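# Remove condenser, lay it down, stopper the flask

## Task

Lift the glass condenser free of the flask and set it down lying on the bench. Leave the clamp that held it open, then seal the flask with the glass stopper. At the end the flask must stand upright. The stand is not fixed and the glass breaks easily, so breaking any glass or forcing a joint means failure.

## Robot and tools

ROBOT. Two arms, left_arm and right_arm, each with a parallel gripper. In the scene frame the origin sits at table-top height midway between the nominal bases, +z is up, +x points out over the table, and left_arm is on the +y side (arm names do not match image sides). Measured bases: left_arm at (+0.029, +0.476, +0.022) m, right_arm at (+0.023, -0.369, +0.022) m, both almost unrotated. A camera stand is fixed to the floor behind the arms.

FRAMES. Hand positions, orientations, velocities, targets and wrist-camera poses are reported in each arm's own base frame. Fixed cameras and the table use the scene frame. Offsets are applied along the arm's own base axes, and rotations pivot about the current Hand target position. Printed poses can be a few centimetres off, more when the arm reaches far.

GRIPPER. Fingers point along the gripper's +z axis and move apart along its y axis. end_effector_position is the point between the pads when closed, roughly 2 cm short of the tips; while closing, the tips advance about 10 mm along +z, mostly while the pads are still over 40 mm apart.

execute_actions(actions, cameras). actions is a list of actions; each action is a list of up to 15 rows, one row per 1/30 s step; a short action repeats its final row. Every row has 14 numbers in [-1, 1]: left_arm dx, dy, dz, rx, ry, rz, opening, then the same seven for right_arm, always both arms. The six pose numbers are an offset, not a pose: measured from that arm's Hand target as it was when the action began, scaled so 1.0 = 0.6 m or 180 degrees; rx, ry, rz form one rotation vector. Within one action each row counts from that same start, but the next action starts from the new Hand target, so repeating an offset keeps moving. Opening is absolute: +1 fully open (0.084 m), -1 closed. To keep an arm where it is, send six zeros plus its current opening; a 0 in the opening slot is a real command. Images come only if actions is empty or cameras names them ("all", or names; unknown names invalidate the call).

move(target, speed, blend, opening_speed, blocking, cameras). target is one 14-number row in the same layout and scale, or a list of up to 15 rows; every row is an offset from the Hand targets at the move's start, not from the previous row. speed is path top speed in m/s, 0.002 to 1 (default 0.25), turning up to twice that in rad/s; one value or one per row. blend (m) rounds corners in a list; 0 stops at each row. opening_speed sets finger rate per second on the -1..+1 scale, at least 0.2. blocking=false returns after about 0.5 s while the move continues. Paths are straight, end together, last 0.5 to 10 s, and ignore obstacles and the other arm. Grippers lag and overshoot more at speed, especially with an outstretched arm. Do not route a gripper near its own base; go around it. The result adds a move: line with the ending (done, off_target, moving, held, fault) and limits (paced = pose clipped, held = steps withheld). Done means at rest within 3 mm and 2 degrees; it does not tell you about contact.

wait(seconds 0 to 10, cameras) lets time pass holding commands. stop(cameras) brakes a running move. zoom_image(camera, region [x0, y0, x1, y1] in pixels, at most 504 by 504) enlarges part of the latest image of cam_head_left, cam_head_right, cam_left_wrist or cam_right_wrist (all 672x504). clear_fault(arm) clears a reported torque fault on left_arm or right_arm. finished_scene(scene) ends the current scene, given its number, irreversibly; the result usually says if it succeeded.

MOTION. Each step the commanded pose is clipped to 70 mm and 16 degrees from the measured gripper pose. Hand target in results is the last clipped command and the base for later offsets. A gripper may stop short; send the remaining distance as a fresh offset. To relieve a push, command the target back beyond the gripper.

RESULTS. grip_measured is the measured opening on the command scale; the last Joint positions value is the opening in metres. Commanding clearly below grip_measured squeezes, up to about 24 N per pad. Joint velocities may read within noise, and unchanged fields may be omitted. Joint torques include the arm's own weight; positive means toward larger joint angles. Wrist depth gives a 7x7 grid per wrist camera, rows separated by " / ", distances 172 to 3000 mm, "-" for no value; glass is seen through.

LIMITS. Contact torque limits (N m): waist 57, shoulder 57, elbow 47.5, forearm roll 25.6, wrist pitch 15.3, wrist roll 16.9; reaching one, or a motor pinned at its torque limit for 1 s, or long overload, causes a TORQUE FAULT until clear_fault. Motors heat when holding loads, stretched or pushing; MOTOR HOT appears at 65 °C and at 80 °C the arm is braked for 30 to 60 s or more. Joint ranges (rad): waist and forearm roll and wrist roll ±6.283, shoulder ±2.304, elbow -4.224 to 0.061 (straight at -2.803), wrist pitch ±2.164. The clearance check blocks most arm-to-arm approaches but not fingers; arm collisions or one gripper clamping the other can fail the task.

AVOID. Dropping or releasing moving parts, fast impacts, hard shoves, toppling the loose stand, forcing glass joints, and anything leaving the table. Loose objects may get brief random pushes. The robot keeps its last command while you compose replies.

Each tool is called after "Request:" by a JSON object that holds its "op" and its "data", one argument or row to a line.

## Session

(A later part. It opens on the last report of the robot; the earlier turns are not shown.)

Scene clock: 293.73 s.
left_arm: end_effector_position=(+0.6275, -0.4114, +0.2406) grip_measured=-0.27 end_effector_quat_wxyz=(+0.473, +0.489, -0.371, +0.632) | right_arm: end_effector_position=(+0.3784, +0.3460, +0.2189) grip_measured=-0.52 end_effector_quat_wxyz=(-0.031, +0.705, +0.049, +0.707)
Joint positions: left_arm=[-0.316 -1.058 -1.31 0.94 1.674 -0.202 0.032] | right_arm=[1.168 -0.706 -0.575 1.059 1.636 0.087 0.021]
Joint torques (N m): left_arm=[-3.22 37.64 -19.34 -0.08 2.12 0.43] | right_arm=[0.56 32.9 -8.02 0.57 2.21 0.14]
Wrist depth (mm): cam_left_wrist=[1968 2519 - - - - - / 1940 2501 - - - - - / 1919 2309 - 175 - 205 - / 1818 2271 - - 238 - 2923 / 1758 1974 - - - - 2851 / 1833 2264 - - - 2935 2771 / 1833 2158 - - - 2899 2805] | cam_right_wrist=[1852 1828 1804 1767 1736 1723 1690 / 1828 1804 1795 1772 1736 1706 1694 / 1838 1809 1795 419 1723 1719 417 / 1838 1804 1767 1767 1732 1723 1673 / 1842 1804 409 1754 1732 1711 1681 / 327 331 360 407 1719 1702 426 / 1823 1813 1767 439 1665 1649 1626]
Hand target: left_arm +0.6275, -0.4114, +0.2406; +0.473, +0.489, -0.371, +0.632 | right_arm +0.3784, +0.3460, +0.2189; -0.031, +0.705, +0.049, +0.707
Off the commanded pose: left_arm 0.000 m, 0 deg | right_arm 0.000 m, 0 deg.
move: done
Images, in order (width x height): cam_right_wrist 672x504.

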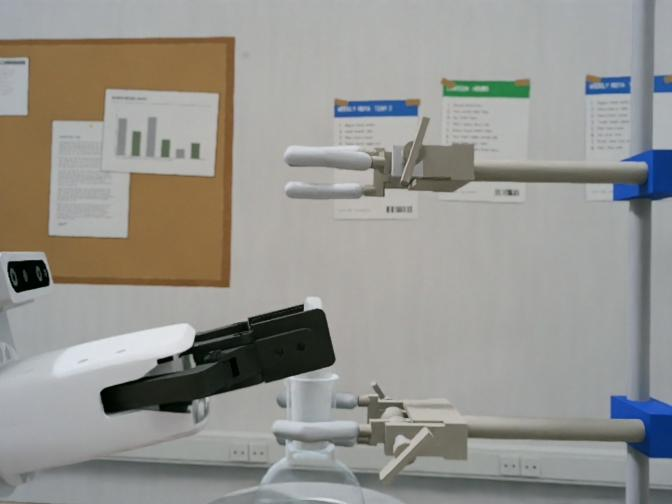

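Request:
{"op": "move", "data": {
  "target": [0,0,0,0,0,0,-0.2,0,0,0,0,0,0,-0.5],
  "opening_speed": 0.2,
  "cameras": ["cam_right_wrist"]
}}

Request:
{"op": "zoom_image", "data": {
  "camera": "cam_right_wrist",
  "region": [250, 220, 390, 440]
}}

Request:
{"op": "move", "data": {
  "target": [0,0,0,0,0,0,0.1,0,0,0,0,0,0,-0.5],
  "opening_speed": 0.4,
  "cameras": ["cam_right_wrist", "cam_left_wrist"]
}}

Request:
{"op": "zoom_image", "data": {
  "camera": "cam_right_wrist",
  "region": [250, 220, 390, 440]
}}

Scene clock: 294.80 s.
left_arm: end_effector_position=(+0.6275, -0.4114, +0.2406) grip_measured=-0.21 end_effector_quat_wxyz=(+0.473, +0.489, -0.371, +0.632) | right_arm: end_effector_position=(+0.3784, +0.3460, +0.2189) grip_measured=-0.52 end_effector_quat_wxyz=(-0.031, +0.705, +0.049, +0.707)
Joint positions: left_arm=[-0.316 -1.058 -1.31 0.94 1.674 -0.202 0.035] | right_arm=[1.168 -0.706 -0.575 1.059 1.636 0.087 0.021]
Joint torques (N m): left_arm=[-2.09 37.23 -19.12 -0.07 2.31 0.44] | right_arm=[0.7 31.53 -8.4 1.06 2.04 0.05]
Wrist depth (mm): cam_left_wrist=[1957 2510 - - - - - / 1968 2501 - - - - - / 1908 2279 - 175 - 205 2960 / 1838 2257 - - 238 2986 2886 / 1767 1996 - - - 2986 2911 / 1852 2333 - - - 2911 2828 / 1818 2279 - - 2986 2816 2727] | cam_right_wrist=[1842 1823 1799 1767 1741 1736 1686 / 1838 1795 1785 1776 1728 1719 1694 / 1813 1785 1785 418 1728 1690 417 / 1823 1799 1781 1767 1749 1719 1690 / 1828 1804 404 1754 1723 1715 1673 / 327 331 359 406 1715 1706 426 / 1818 1785 1772 439 1673 1657 1622]
Hand target: left_arm +0.6275, -0.4114, +0.2406; +0.473, +0.489, -0.371, +0.632 | right_arm +0.3784, +0.3460, +0.2189; -0.031, +0.705, +0.049, +0.707
Off the commanded pose: left_arm 0.000 m, 0 deg | right_arm 0.000 m, 0 deg.
move: done
Images, in order (width x height): cam_right_wrist 672x504.

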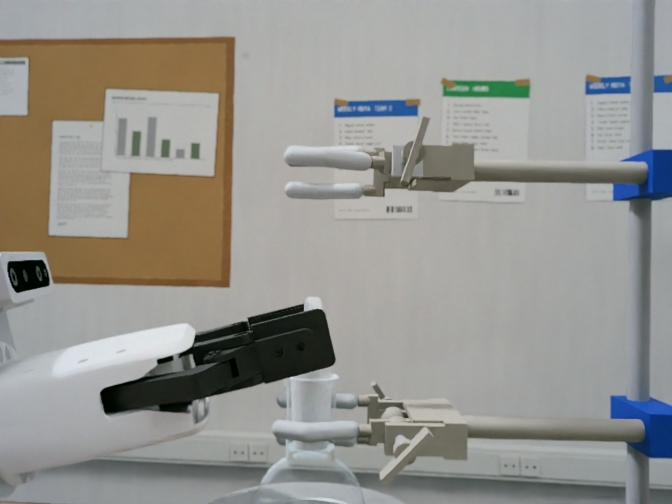

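Scaled by 2.291 from the camera's 672x504 image, which has a finer 960x720 frame.

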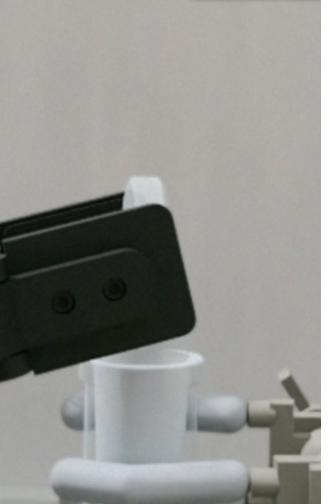

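Scene clock: 295.77 s.
left_arm: end_effector_position=(+0.6275, -0.4114, +0.2406) grip_measured=+0.09 end_effector_quat_wxyz=(+0.473, +0.489, -0.371, +0.632) | right_arm: end_effector_position=(+0.3784, +0.3460, +0.2189) grip_measured=-0.52 end_effector_quat_wxyz=(-0.031, +0.705, +0.049, +0.707)
Joint positions: left_arm=[-0.316 -1.058 -1.31 0.94 1.674 -0.202 0.048] | right_arm=[1.168 -0.706 -0.575 1.059 1.636 0.087 0.021]
Joint torques (N m): left_arm=[-3.22 36.69 -19.18 0.45 2.04 0.5] | right_arm=[1.06 31.03 -7.85 0.62 2.08 0.12]
Wrist depth (mm): cam_left_wrist=[2008 2547 - - - - - / 1940 2483 - - - - - / 1940 2264 - 175 - 205 2948 / 1795 2264 - - 238 2999 2973 / 1781 1968 - - - 2960 2923 / 1867 2317 - - - 2948 2782 / 1804 2242 - - 2911 2828 2782] | cam_right_wrist=[1842 1823 1804 1763 1741 1719 1698 / 1838 1818 1795 1763 1732 1715 1698 / 1823 1818 1781 419 1719 1719 418 / 1838 1795 1772 1772 1741 1715 1665 / 1847 1785 417 1772 1723 1711 1686 / 328 331 353 406 1715 1681 427 / 1818 1799 1763 438 1657 1665 1622]
Hand target: left_arm +0.6275, -0.4114, +0.2406; +0.473, +0.489, -0.371, +0.632 | right_arm +0.3784, +0.3460, +0.2189; -0.031, +0.705, +0.049, +0.707
Off the commanded pose: left_arm 0.000 m, 0 deg | right_arm 0.000 m, 0 deg.
move: done
Images, in order (width x height): cam_left_wrist 672x504, cam_right_wrist 672x504.

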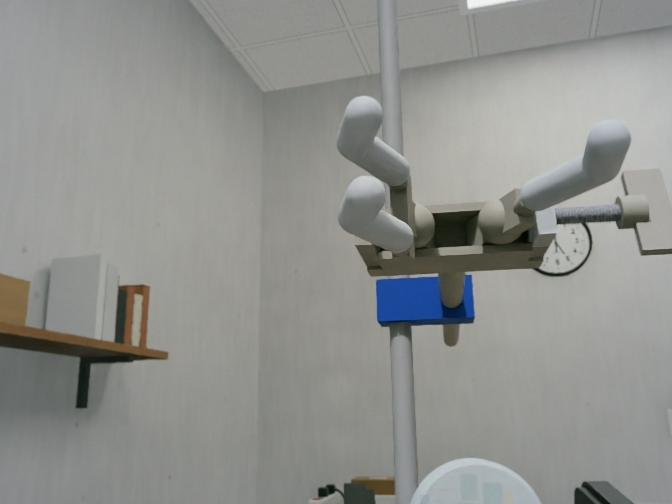

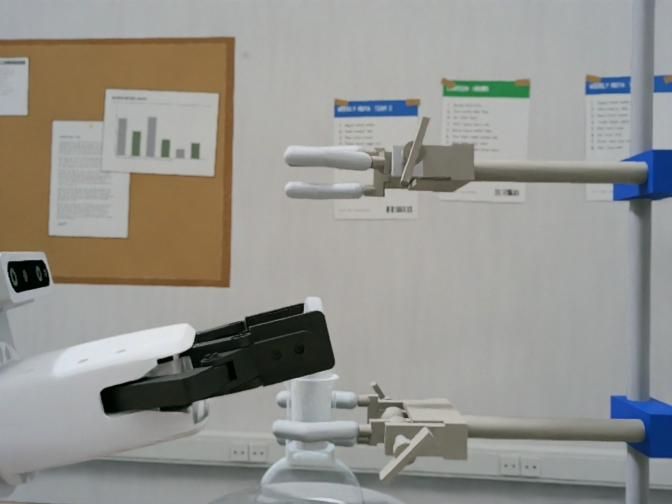

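Scaled by 2.291 from the camera's 672x504 image, which has a finer 960x720 frame.

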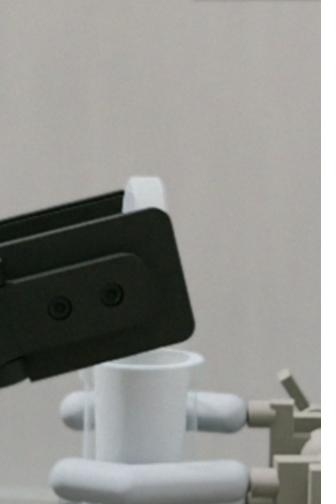

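Request:
{"op": "move", "data": {
  "target": [0,0,0,0,0,0,0.35,0,0,0,0,0,0,-0.5],
  "opening_speed": 0.5,
  "cameras": ["cam_left_wrist"]
}}

Request:
{"op": "move", "data": {
  "target": [-0.0459,0.1602,0.008,0,0,0,0.35,0,0,0,0,0,0,-0.5],
  "speed": 0.1,
  "cameras": ["cam_right_wrist", "cam_left_wrist"]
}}

Request:
{"op": "zoom_image", "data": {
  "camera": "cam_right_wrist",
  "region": [250, 220, 390, 440]
}}

Scene clock: 297.30 s.
left_arm: end_effector_position=(+0.6275, -0.4114, +0.2406) grip_measured=+0.34 end_effector_quat_wxyz=(+0.473, +0.489, -0.371, +0.632) | right_arm: end_effector_position=(+0.3784, +0.3460, +0.2189) grip_measured=-0.52 end_effector_quat_wxyz=(-0.031, +0.705, +0.049, +0.707)
Joint positions: left_arm=[-0.316 -1.058 -1.31 0.94 1.674 -0.202 0.059] | right_arm=[1.168 -0.706 -0.575 1.059 1.636 0.087 0.021]
Joint torques (N m): left_arm=[-3.38 36.19 -18.75 -0.28 2.2 0.28] | right_arm=[0.41 32.01 -8.27 0.7 2 0.12]
Wrist depth (mm): cam_left_wrist=[1930 2566 - - - - - / 1946 2457 - - - - - / 1924 2309 - 175 - 205 2886 / 1842 2257 - - 238 2999 2986 / 1772 1962 - - - 2923 2886 / 1852 2309 - - - 2935 2793 / 1767 2145 - - 2923 2923 2749] | cam_right_wrist=[1838 1813 1790 1767 1732 1719 1690 / 1842 1804 1781 1758 1736 1719 1690 / 1818 1818 1776 418 1728 1706 417 / 1818 1790 1776 1767 1706 1706 1686 / 1838 1809 420 1754 1745 1711 1686 / 327 329 350 406 1711 1698 427 / 1818 1795 1754 440 1661 1661 1619]
Hand target: left_arm +0.6275, -0.4114, +0.2406; +0.473, +0.489, -0.371, +0.632 | right_arm +0.3784, +0.3460, +0.2189; -0.031, +0.705, +0.049, +0.707
Off the commanded pose: left_arm 0.000 m, 0 deg | right_arm 0.000 m, 0 deg.
move: done
Images, in order (width x height): cam_left_wrist 672x504.

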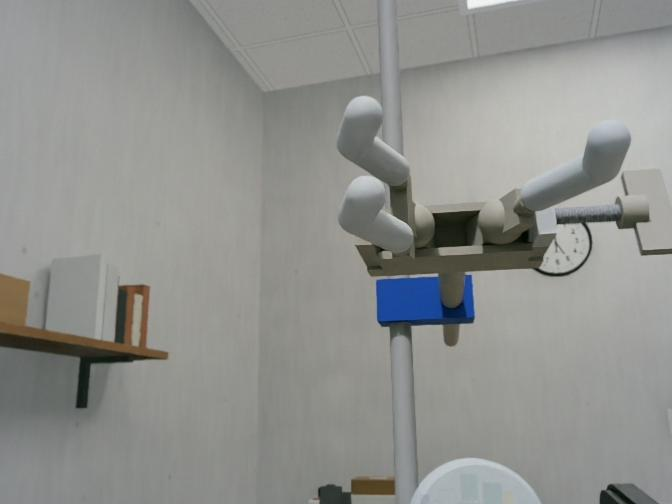

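Scene clock: 298.70 s.
left_arm: end_effector_position=(+0.5999, -0.3153, +0.2454) grip_measured=+0.34 end_effector_quat_wxyz=(+0.473, +0.489, -0.371, +0.632) | right_arm: end_effector_position=(+0.3784, +0.3460, +0.2189) grip_measured=-0.52 end_effector_quat_wxyz=(-0.031, +0.705, +0.049, +0.707)
Joint positions: left_arm=[-0.162 -0.981 -1.146 1.098 1.747 -0.144 0.059] | right_arm=[1.168 -0.706 -0.575 1.059 1.636 0.087 0.021]
Joint torques (N m): left_arm=[3.51 39.96 -12.36 0.22 2.29 0.41] | right_arm=[2.03 30.56 -8.54 1 2.14 0.19]
Wrist depth (mm): cam_left_wrist=[2008 2614 - - - - - / 1979 2501 - - - - - / 1946 2465 - - - - - / 1946 2439 - 466 - - - / 1706 2165 - 319 458 - 2886 / 1882 2333 - - - - 2851 / 1781 2340 2816 - 2519 2935 2816] | cam_right_wrist=[1842 1823 1776 1781 1754 1719 1698 / 1838 1813 1785 1758 1736 1719 1694 / 1823 1809 1781 418 1719 1706 416 / 1823 1799 1776 1767 1741 1723 1681 / 339 1809 1785 1754 1745 1719 1665 / 1809 1804 1763 407 1723 1702 427 / 1823 1785 1776 440 1657 1657 1622]
Hand target: left_arm +0.5999, -0.3153, +0.2454; +0.473, +0.489, -0.371, +0.632 | right_arm +0.3784, +0.3460, +0.2189; -0.031, +0.705, +0.049, +0.707
Off the commanded pose: left_arm 0.000 m, 0 deg | right_arm 0.000 m, 0 deg.
move: done
Images, in order (width x height): cam_left_wrist 672x504, cam_right_wrist 672x504.

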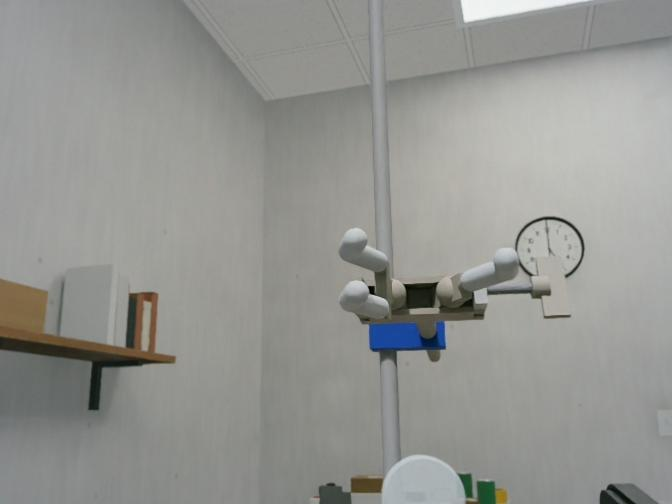

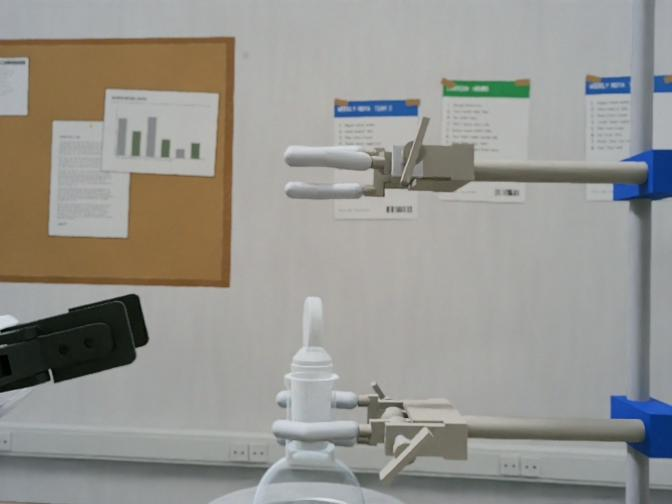

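Scaled by 2.291 from the camera's 672x504 image, which has a finer 960x720 frame.

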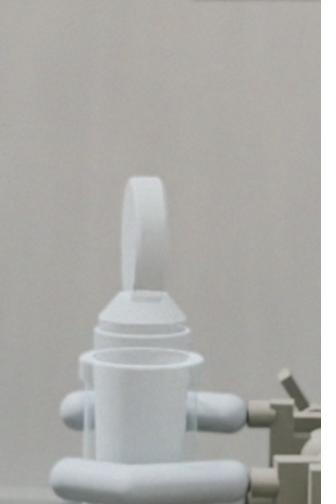

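Request:
{"op": "zoom_image", "data": {
  "camera": "cam_right_wrist",
  "region": [270, 280, 360, 450]
}}

Scaled by 2.965 from the camera's 672x504 image, which has a finer 960x720 frame.

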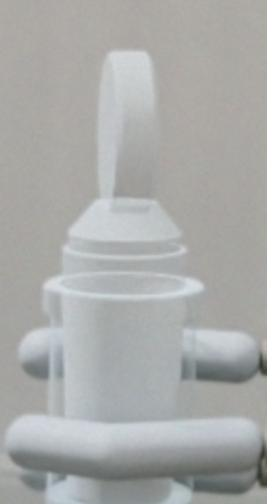

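Request:
{"op": "move", "data": {
  "target": [-0.03,0.10,0.03,0.0764,0.0219,0,0.35,0,0,0,0,0,0,-0.5],
  "speed": 0.15,
  "cameras": ["cam_left_wrist"]
}}

Request:
{"op": "zoom_image", "data": {
  "camera": "cam_left_wrist",
  "region": [330, 200, 500, 504]
}}

Scene clock: 301.60 s.
left_arm: end_effector_position=(+0.5819, -0.2553, +0.2634) grip_measured=+0.34 end_effector_quat_wxyz=(+0.424, +0.563, -0.428, +0.566) | right_arm: end_effector_position=(+0.3784, +0.3460, +0.2189) grip_measured=-0.52 end_effector_quat_wxyz=(-0.031, +0.705, +0.049, +0.707)
Joint positions: left_arm=[-0.039 -0.77 -1.001 1.261 1.499 -0.213 0.059] | right_arm=[1.168 -0.706 -0.575 1.059 1.636 0.087 0.021]
Joint torques (N m): left_arm=[2.54 35.65 -13.21 0.75 0.63 -0.48] | right_arm=[1.05 31.08 -8.81 0.84 2.04 0.19]
Wrist depth (mm): cam_left_wrist=[1991 2439 - - - - - / 1951 2457 - - - - - / 1715 2165 - - - - 2948 / 1930 2414 - 322 - - 2999 / 1930 2465 - 2717 - - - / 1833 2317 2973 - 1297 - 2483 / 1852 2264 1064 - 488 1039 1045] | cam_right_wrist=[1833 1823 1795 1763 1749 1732 1686 / 1828 1799 1781 1781 1741 1711 1686 / 1818 1809 1776 418 1711 1715 417 / 1828 1799 1781 1772 1728 1711 1677 / 1828 1813 1781 1763 1715 1702 1669 / 1833 1795 1776 406 1719 1698 426 / 1823 1795 1772 440 1669 1661 1622]
Hand target: left_arm +0.5819, -0.2553, +0.2634; +0.424, +0.563, -0.428, +0.566 | right_arm +0.3784, +0.3460, +0.2189; -0.031, +0.705, +0.049, +0.707
Off the commanded pose: left_arm 0.000 m, 0 deg | right_arm 0.000 m, 0 deg.
move: done
Images, in order (width x height): cam_left_wrist 672x504.

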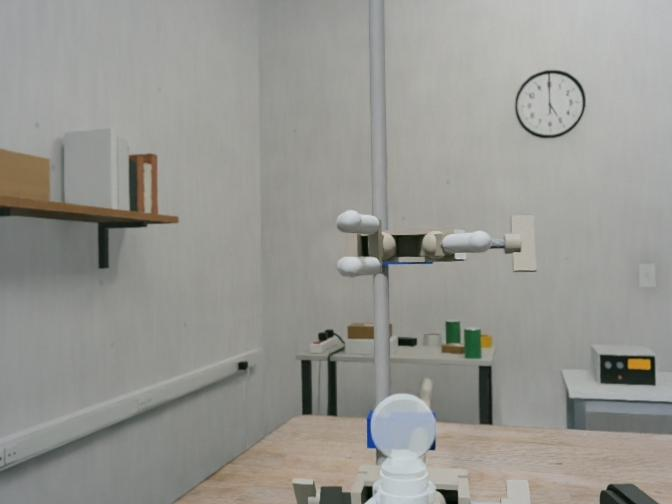

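Scaled by 1.658 from the camera's 672x504 image, which has a finer 960x720 frame.

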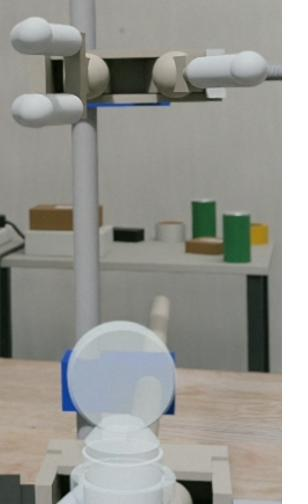

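Request:
{"op": "zoom_image", "data": {
  "camera": "cam_left_wrist",
  "region": [320, 190, 550, 290]
}}

Request:
{"op": "zoom_image", "data": {
  "camera": "cam_right_wrist",
  "region": [270, 100, 500, 230]
}}

Scaled by 2.191 from the camera's 672x504 image, which has a finer 960x720 frame.

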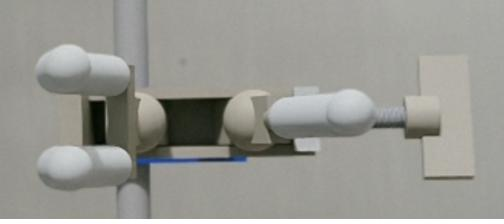

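This scene's latest camera images include none from cam_right_wrist. They are from: cam_left_wrist. cam_right_wrist's image comes with the result of a call that names it in "cameras".

Request:
{"op": "move", "data": {
  "target": [
    [-0.0459,0.1602,0.02,0,0,0,0.35,0.036,0,0.2,0.1016,0.0116,0,-0.5],
    [-0.0459,0.1602,0.02,0,0,0,0.35,0.2157,0.019,0.2,0.1016,0.0116,0,-0.5]
  ],
  "speed": [0.2,0.15],
  "blend": [0.03,0],
  "cameras": ["cam_right_wrist","cam_left_wrist"]
}}

Scene clock: 307.00 s.
left_arm: end_effector_position=(+0.5544, -0.1591, +0.2754) grip_measured=+0.34 end_effector_quat_wxyz=(+0.424, +0.563, -0.428, +0.566) | right_arm: end_effector_position=(+0.5078, +0.3574, +0.3389) grip_measured=-0.52 end_effector_quat_wxyz=(-0.143, +0.704, -0.064, +0.693)
Joint positions: left_arm=[0.155 -0.712 -0.929 1.45 1.544 -0.208 0.059] | right_arm=[0.894 -0.456 -0.708 0.797 1.393 0.116 0.021]
Joint torques (N m): left_arm=[2.06 33.63 -12.96 0.34 2.39 -0.37] | right_arm=[-2.4 32.93 -13.5 -1.34 1.3 -0.22]
Wrist depth (mm): cam_left_wrist=[1979 2528 - - - - - / 1985 2483 - - - - - / 1754 2192 - - - - - / 1951 2492 - 463 - - 397 / 1979 2501 - 2727 - - 2749 / 1882 2340 - 600 - - 2519 / 1867 2294 1100 403 464 1077 1076] | cam_right_wrist=[1690 1665 1630 1622 1593 1574 1539 / 1686 1649 1638 1615 1589 1578 1550 / 1681 1661 1638 1619 1596 1578 1546 / 1686 1645 1657 1622 1596 1564 1553 / 1669 1665 1649 1634 1600 1567 - / 1681 1673 1645 1615 280 262 1546 / 1698 1677 1661 235 1533 1529 1523]
Hand target: left_arm +0.5544, -0.1591, +0.2754; +0.424, +0.563, -0.428, +0.566 | right_arm +0.5079, +0.3574, +0.3389; -0.143, +0.704, -0.064, +0.693
Off the commanded pose: left_arm 0.000 m, 0 deg | right_arm 0.000 m, 0 deg.
move: done
Images, in order (width x height): cam_left_wrist 672x504, cam_right_wrist 672x504.

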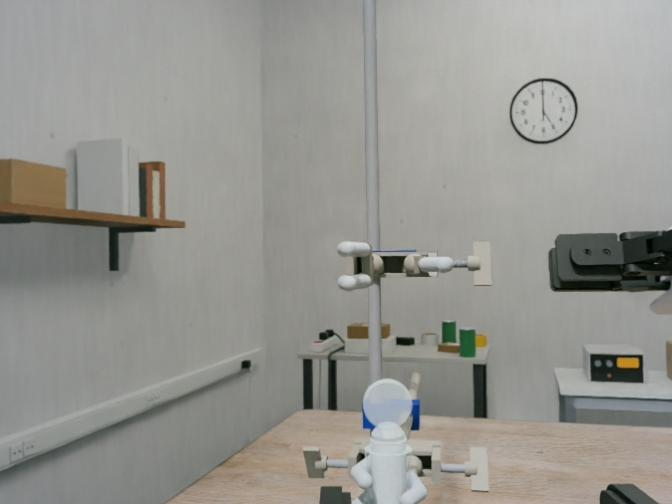

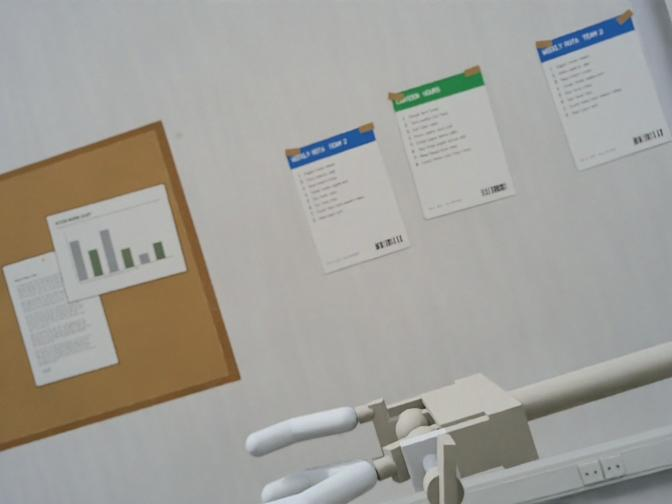

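Request:
{"op": "move", "data": {
  "target": [0,0,0,0,0,0,0.35,0.0828,0.0093,0,0,0,0,-0.5],
  "speed": 0.08,
  "cameras": ["cam_left_wrist"]
}}

Request:
{"op": "zoom_image", "data": {
  "camera": "cam_left_wrist",
  "region": [320, 200, 660, 500]
}}

Scene clock: 310.30 s.
left_arm: end_effector_position=(+0.5544, -0.1591, +0.2754) grip_measured=+0.34 end_effector_quat_wxyz=(+0.424, +0.563, -0.428, +0.566) | right_arm: end_effector_position=(+0.5575, +0.3630, +0.3389) grip_measured=-0.52 end_effector_quat_wxyz=(-0.143, +0.704, -0.064, +0.693)
Joint positions: left_arm=[0.155 -0.712 -0.929 1.45 1.544 -0.208 0.059] | right_arm=[0.817 -0.517 -0.811 0.726 1.348 0.101 0.021]
Joint torques (N m): left_arm=[2.44 34.11 -12.49 0.1 2.3 -0.28] | right_arm=[-2.92 33.7 -14.75 -1.05 1.29 -0.12]
Wrist depth (mm): cam_left_wrist=[2014 2510 - - - - - / 1962 2483 - - - - - / 1711 2228 - - - - - / 1985 2448 - 463 - 417 384 / 1968 2465 - 2727 - - 446 / 1898 2397 - 600 - - 2556 / 1847 2325 1103 403 462 1076 1074] | cam_right_wrist=[1630 1607 1589 1557 1539 1513 1493 / 1626 1615 1582 1574 1550 1513 1490 / 1630 1600 1582 1560 1543 1513 1516 / 1626 1619 1582 1574 1543 1516 1509 / 1626 1607 1574 1567 1550 1529 1513 / 1622 1604 1596 1571 1546 235 211 / 1645 1615 235 232 197 183 1465]
Hand target: left_arm +0.5544, -0.1591, +0.2754; +0.424, +0.563, -0.428, +0.566 | right_arm +0.5575, +0.3630, +0.3389; -0.143, +0.704, -0.064, +0.693
Off the commanded pose: left_arm 0.000 m, 0 deg | right_arm 0.000 m, 0 deg.
move: done
Images, in order (width x height): cam_left_wrist 672x504.

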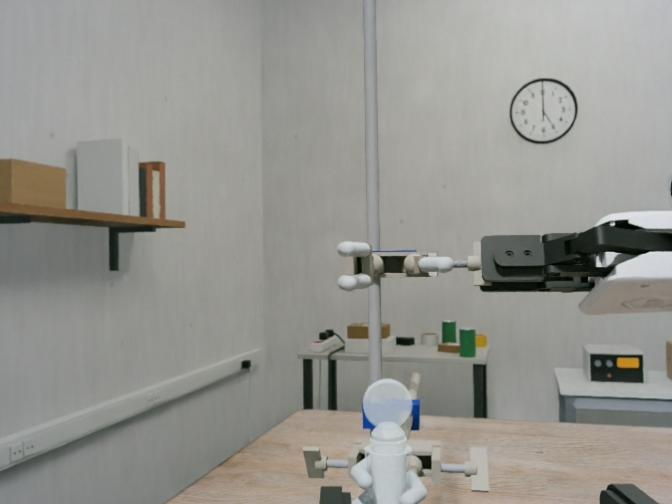

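Scaled by 1.482 from the camera's 672x504 image, which has a finer 960x720 frame.

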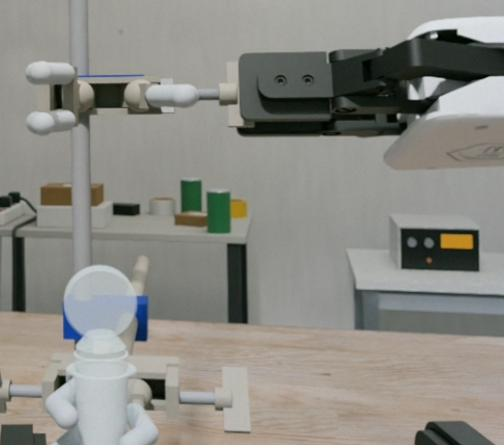

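Request:
{"op": "move", "data": {
  "target": [0,0,0,0,0,0,0.35,0,0,0,0,0,0,-1],
  "opening_speed": 0.3,
  "cameras": ["cam_left_wrist"]
}}

Scene clock: 313.43 s.
left_arm: end_effector_position=(+0.5544, -0.1591, +0.2754) grip_measured=+0.34 end_effector_quat_wxyz=(+0.424, +0.563, -0.428, +0.566) | right_arm: end_effector_position=(+0.5575, +0.3630, +0.3390) grip_measured=-0.93 end_effector_quat_wxyz=(-0.143, +0.704, -0.064, +0.693)
Joint positions: left_arm=[0.155 -0.712 -0.929 1.45 1.544 -0.208 0.059] | right_arm=[0.817 -0.517 -0.811 0.726 1.348 0.101 0.003]
Joint torques (N m): left_arm=[1.65 35.31 -12.08 0.73 2.43 -0.5] | right_arm=[-1.41 34.09 -11.49 1.41 1.17 -0.02]
Wrist depth (mm): cam_left_wrist=[1985 2547 - - - - - / 1968 2492 - - - - - / 1728 2192 - - - - - / 1957 2474 - 464 - 424 384 / 1946 2483 - 2749 - - 445 / 1872 2340 - 603 - - 2519 / 1852 2348 1100 403 462 1081 1074] | cam_right_wrist=[1630 1607 1596 1557 1533 1513 1474 / 1634 1615 1593 1571 1533 1519 1496 / 1619 1596 1596 1574 1546 1526 1506 / 1619 1596 1596 1567 1546 1533 1493 / 1619 1593 1596 1574 1539 1539 1519 / 1642 1607 1589 1578 1553 235 210 / 1642 1622 235 232 197 184 1462]
Hand target: left_arm +0.5544, -0.1591, +0.2754; +0.424, +0.563, -0.428, +0.566 | right_arm +0.5575, +0.3630, +0.3389; -0.143, +0.704, -0.064, +0.693
Off the commanded pose: left_arm 0.000 m, 0 deg | right_arm 0.000 m, 0 deg.
move: done
Images, in order (width x height): cam_left_wrist 672x504.

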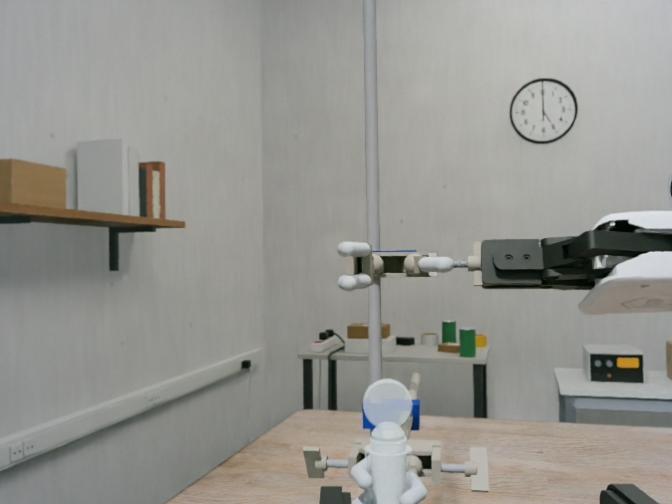

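Request:
{"op": "move", "data": {
  "target": [0,0,0,0,0,0,0.35,0,0,0,-0.3312,-0.0377,0,-1],
  "speed": 0.35,
  "cameras": ["cam_left_wrist"]
}}

Request:
{"op": "zoom_image", "data": {
  "camera": "cam_left_wrist",
  "region": [320, 200, 660, 500]
}}

Scene clock: 315.93 s.
left_arm: end_effector_position=(+0.5544, -0.1591, +0.2754) grip_measured=+0.34 end_effector_quat_wxyz=(+0.424, +0.563, -0.428, +0.566) | right_arm: end_effector_position=(+0.5575, +0.3630, +0.3389) grip_measured=-0.93 end_effector_quat_wxyz=(+0.222, +0.642, +0.297, +0.671)
Joint positions: left_arm=[0.155 -0.712 -0.929 1.45 1.544 -0.208 0.059] | right_arm=[0.817 -0.517 -0.811 0.725 1.348 -0.946 0.003]
Joint torques (N m): left_arm=[3.22 35.36 -12.4 0.14 2.41 -0.52] | right_arm=[1.93 40.26 -13.51 0.51 0.49 -0.08]
Wrist depth (mm): cam_left_wrist=[1974 2510 - - - - - / 1985 2483 - - - - - / 1745 2213 - - - - - / 1979 2422 - 597 459 429 404 / 1968 2439 - 2839 - - 396 / 1903 2397 - 602 - - 2566 / 1867 2286 1101 403 462 1074 1072] | cam_right_wrist=[1665 1653 1619 1615 1607 1593 1578 / 1657 1622 1604 1611 1589 1582 1553 / 1645 1619 1600 1593 1567 1560 1539 / 1638 1611 1593 1578 1557 1539 1529 / 1560 1596 1596 1564 1543 1539 1516 / 1589 - 1557 237 1523 1523 1493 / 1593 1564 - - 228 1499 1493]
Hand target: left_arm +0.5544, -0.1591, +0.2754; +0.424, +0.563, -0.428, +0.566 | right_arm +0.5575, +0.3630, +0.3389; +0.222, +0.642, +0.297, +0.671
Off the commanded pose: left_arm 0.000 m, 0 deg | right_arm 0.000 m, 0 deg.
move: done
Images, in order (width x height): cam_left_wrist 672x504.

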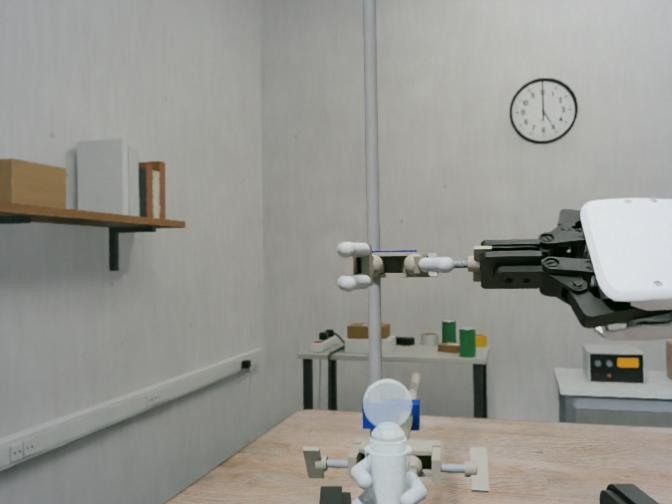

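Scaled by 1.482 from the camera's 672x504 image, which has a finer 960x720 frame.

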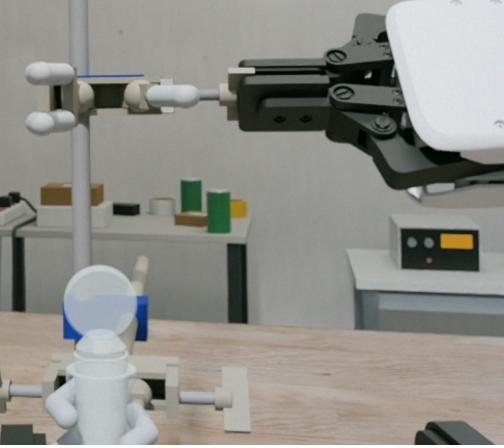

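Request:
{"op": "move", "data": {
  "target": [0,0,0,0,0,0,0.35,0,0,0,-0.6624,-0.0755,0,-1],
  "speed": 0.4,
  "cameras": ["cam_left_wrist"]
}}

Request:
{"op": "zoom_image", "data": {
  "camera": "cam_left_wrist",
  "region": [320, 200, 660, 500]
}}

Scene clock: 319.63 s.
left_arm: end_effector_position=(+0.5544, -0.1591, +0.2754) grip_measured=+0.34 end_effector_quat_wxyz=(+0.424, +0.563, -0.428, +0.566) | right_arm: end_effector_position=(+0.5575, +0.3630, +0.3389) grip_measured=-0.93 end_effector_quat_wxyz=(+0.692, +0.064, +0.704, +0.143)
Joint positions: left_arm=[0.155 -0.712 -0.929 1.45 1.544 -0.208 0.059] | right_arm=[0.817 -0.517 -0.811 0.725 1.347 -3.041 0.003]
Joint torques (N m): left_arm=[2.01 33.01 -13.02 0.2 2.31 -0.61] | right_arm=[-1.43 32.23 -10.08 3.47 -2.59 -0.27]
Wrist depth (mm): cam_left_wrist=[2026 2510 - - - - - / 1957 2474 - - - - - / 1732 2192 - - - - - / 1985 2474 - 596 - 426 384 / 1946 2492 - 2760 - - - / 1877 2405 - 598 - - 2538 / 1857 2294 1103 402 462 1071 1076] | cam_right_wrist=[- - 183 226 212 1634 1681 / 211 1493 1546 1578 1615 1634 1649 / 1503 1526 1546 1567 1596 1607 1634 / 1509 1519 1546 1571 1589 1604 1634 / 1487 1526 1529 1564 1589 1600 1626 / 1483 1506 1539 1546 1571 1589 1630 / 1471 1493 - 227 201 188 1611]
Hand target: left_arm +0.5544, -0.1591, +0.2754; +0.424, +0.563, -0.428, +0.566 | right_arm +0.5575, +0.3630, +0.3389; +0.692, +0.064, +0.704, +0.143
Off the commanded pose: left_arm 0.000 m, 0 deg | right_arm 0.000 m, 0 deg.
move: done
Images, in order (width x height): cam_left_wrist 672x504.

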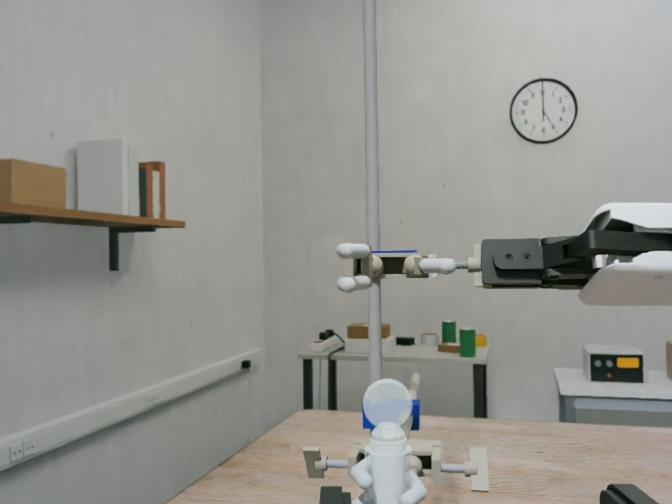

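Scaled by 1.482 from the camera's 672x504 image, which has a finer 960x720 frame.

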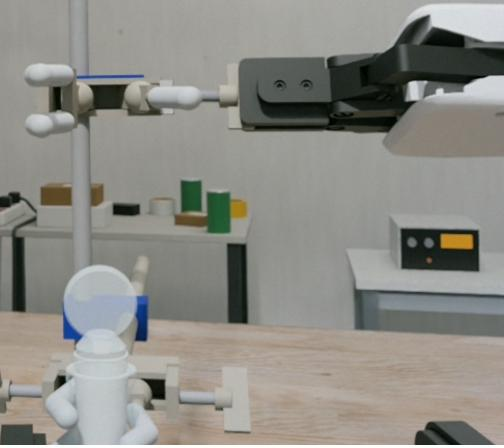

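Request:
{"op": "move", "data": {
  "target": [0,0,0,0,0,0,0.35,0,0,0,0,0,0,-0.5],
  "opening_speed": 0.4,
  "cameras": ["cam_left_wrist"]
}}

Request:
{"op": "move", "data": {
  "target": [
    [0,0,0,0,0,0,0.35,-0.0829,-0.0094,0,0,0,0,-0.5],
    [0,0.15,0,0,0,0,0.35,-0.25,-0.0285,0,0,0,0,-0.5]
  ],
  "speed": [0.06,0.15],
  "blend": [0.01,0],
  "cameras": ["all"]
}}

Request:
{"op": "zoom_image", "data": {
  "camera": "cam_left_wrist",
  "region": [300, 200, 560, 504]
}}

Scene clock: 321.97 s.
left_arm: end_effector_position=(+0.5544, -0.1591, +0.2754) grip_measured=+0.34 end_effector_quat_wxyz=(+0.424, +0.563, -0.428, +0.566) | right_arm: end_effector_position=(+0.5575, +0.3630, +0.3389) grip_measured=-0.52 end_effector_quat_wxyz=(+0.692, +0.064, +0.704, +0.143)
Joint positions: left_arm=[0.155 -0.712 -0.929 1.45 1.544 -0.208 0.059] | right_arm=[0.817 -0.517 -0.811 0.725 1.347 -3.041 0.021]
Joint torques (N m): left_arm=[3.15 33.24 -12.39 0.26 2.31 -0.55] | right_arm=[1.98 42.41 -14.54 -1.04 2.94 0.09]
Wrist depth (mm): cam_left_wrist=[1979 2538 - - - - - / 1962 2510 - - - - - / 1728 2206 - - - - - / 1979 2474 - 464 463 418 384 / 1968 2501 - 2696 - - - / 1838 2356 - 600 - - 2538 / 1838 2294 1108 403 462 1088 1079] | cam_right_wrist=[- - 183 226 213 1642 1657 / 212 1483 1550 1574 1596 1634 1657 / 1499 1533 1543 1582 1600 1619 1630 / 1490 1523 1543 1571 1596 1604 1634 / 1480 1523 1536 1550 1585 1593 1638 / 1496 1519 1523 1557 1567 1600 1615 / 1474 1496 - 231 221 189 1619]
Hand target: left_arm +0.5544, -0.1591, +0.2754; +0.424, +0.563, -0.428, +0.566 | right_arm +0.5575, +0.3630, +0.3389; +0.692, +0.064, +0.704, +0.143
Off the commanded pose: left_arm 0.000 m, 0 deg | right_arm 0.000 m, 0 deg.
move: done
Images, in order (width x height): cam_left_wrist 672x504.

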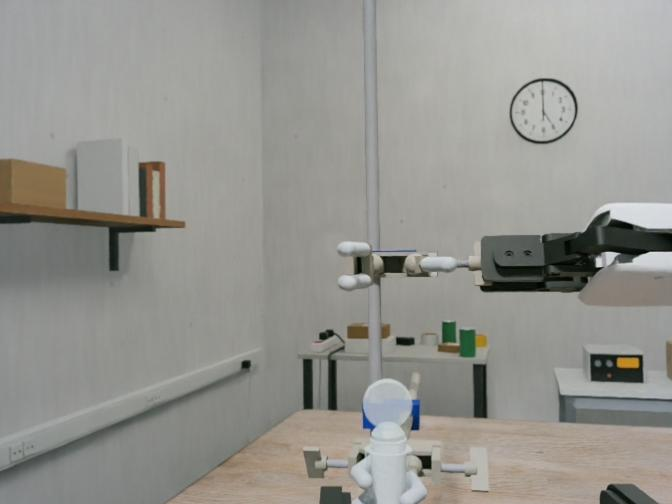

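Scene clock: 323.90 s.
left_arm: end_effector_position=(+0.5544, -0.0692, +0.2754) grip_measured=+0.34 end_effector_quat_wxyz=(+0.424, +0.563, -0.428, +0.566) | right_arm: end_effector_position=(+0.4076, +0.3459, +0.3389) grip_measured=-0.52 end_effector_quat_wxyz=(+0.692, +0.064, +0.704, +0.143)
Joint positions: left_arm=[0.328 -0.743 -0.993 1.619 1.582 -0.243 0.059] | right_arm=[1.093 -0.349 -0.532 0.987 1.469 -3 0.021]
Joint torques (N m): left_arm=[1.37 26.89 -18.37 0.35 2.22 -0.38] | right_arm=[2.26 32.71 -10.1 0.96 3.04 0.25]
Wrist depth (mm): cam_left_wrist=[1996 2538 - - - - - / 1991 2457 - - - - - / 1741 2151 - - - - - / 1968 2309 - - - - - / 1935 2483 - - - - - / 1898 2389 - 2771 528 - 2696 / 1852 2294 1096 1101 998 1082 1059] | cam_right_wrist=[652 728 455 414 1719 1804 1833 / 1604 1694 362 379 1776 1804 1833 / 385 1665 1711 1728 1758 1772 1790 / 1642 1677 1702 1728 1736 1763 1785 / 1634 1669 1698 1719 1741 1758 1776 / 1630 1642 1681 364 1723 1754 1781 / - 363 1669 1690 1736 1763 1790]
Hand target: left_arm +0.5544, -0.0691, +0.2754; +0.424, +0.563, -0.428, +0.566 | right_arm +0.4075, +0.3459, +0.3389; +0.692, +0.064, +0.704, +0.143
Off the commanded pose: left_arm 0.000 m, 0 deg | right_arm 0.000 m, 0 deg.
move: done

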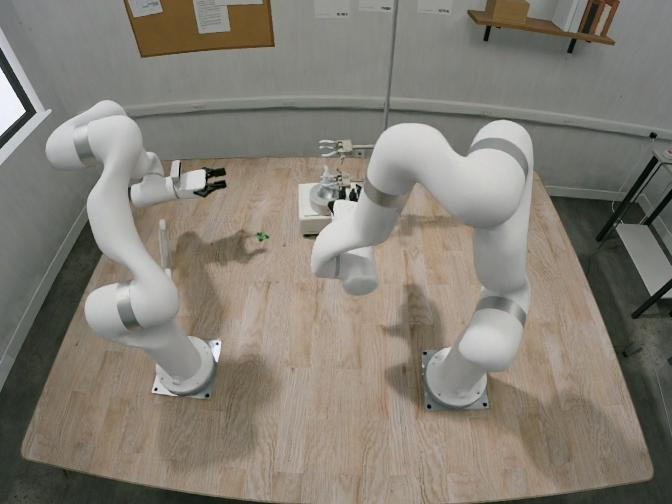

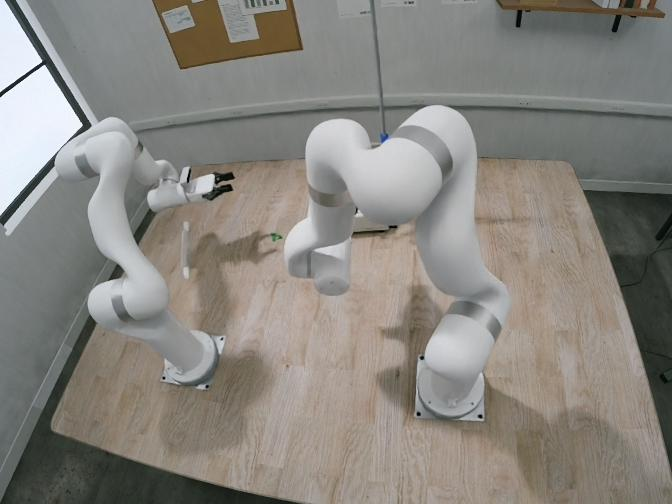

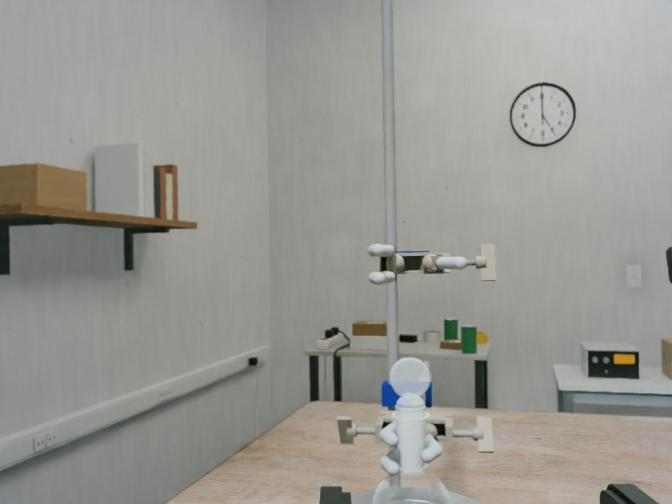

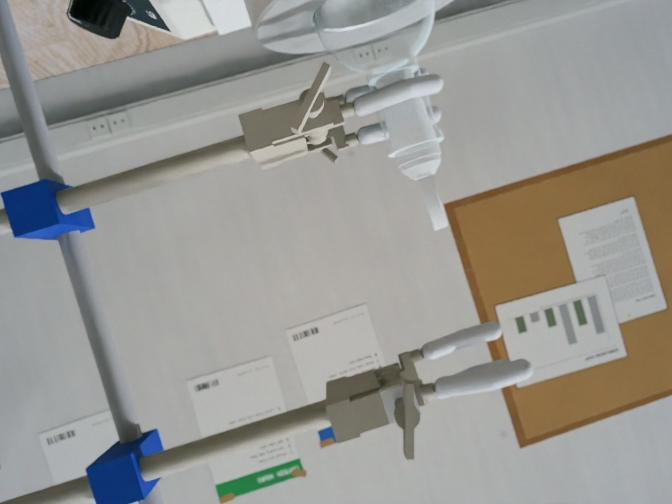

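Scaled by 1.658 from the camera's 672x504 image, which has a finer 960x720 frame.

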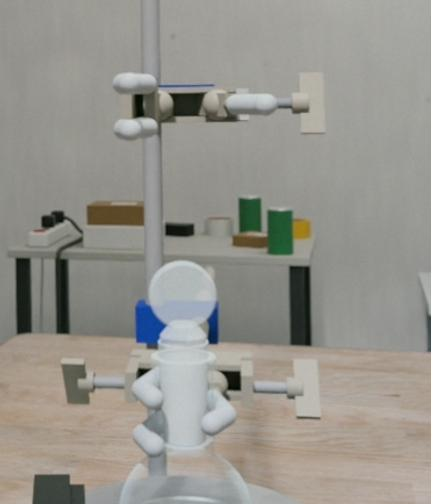

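Request:
{"op": "finished_scene", "data": {
  "scene": 2
}}

The scene is finished: the task was done.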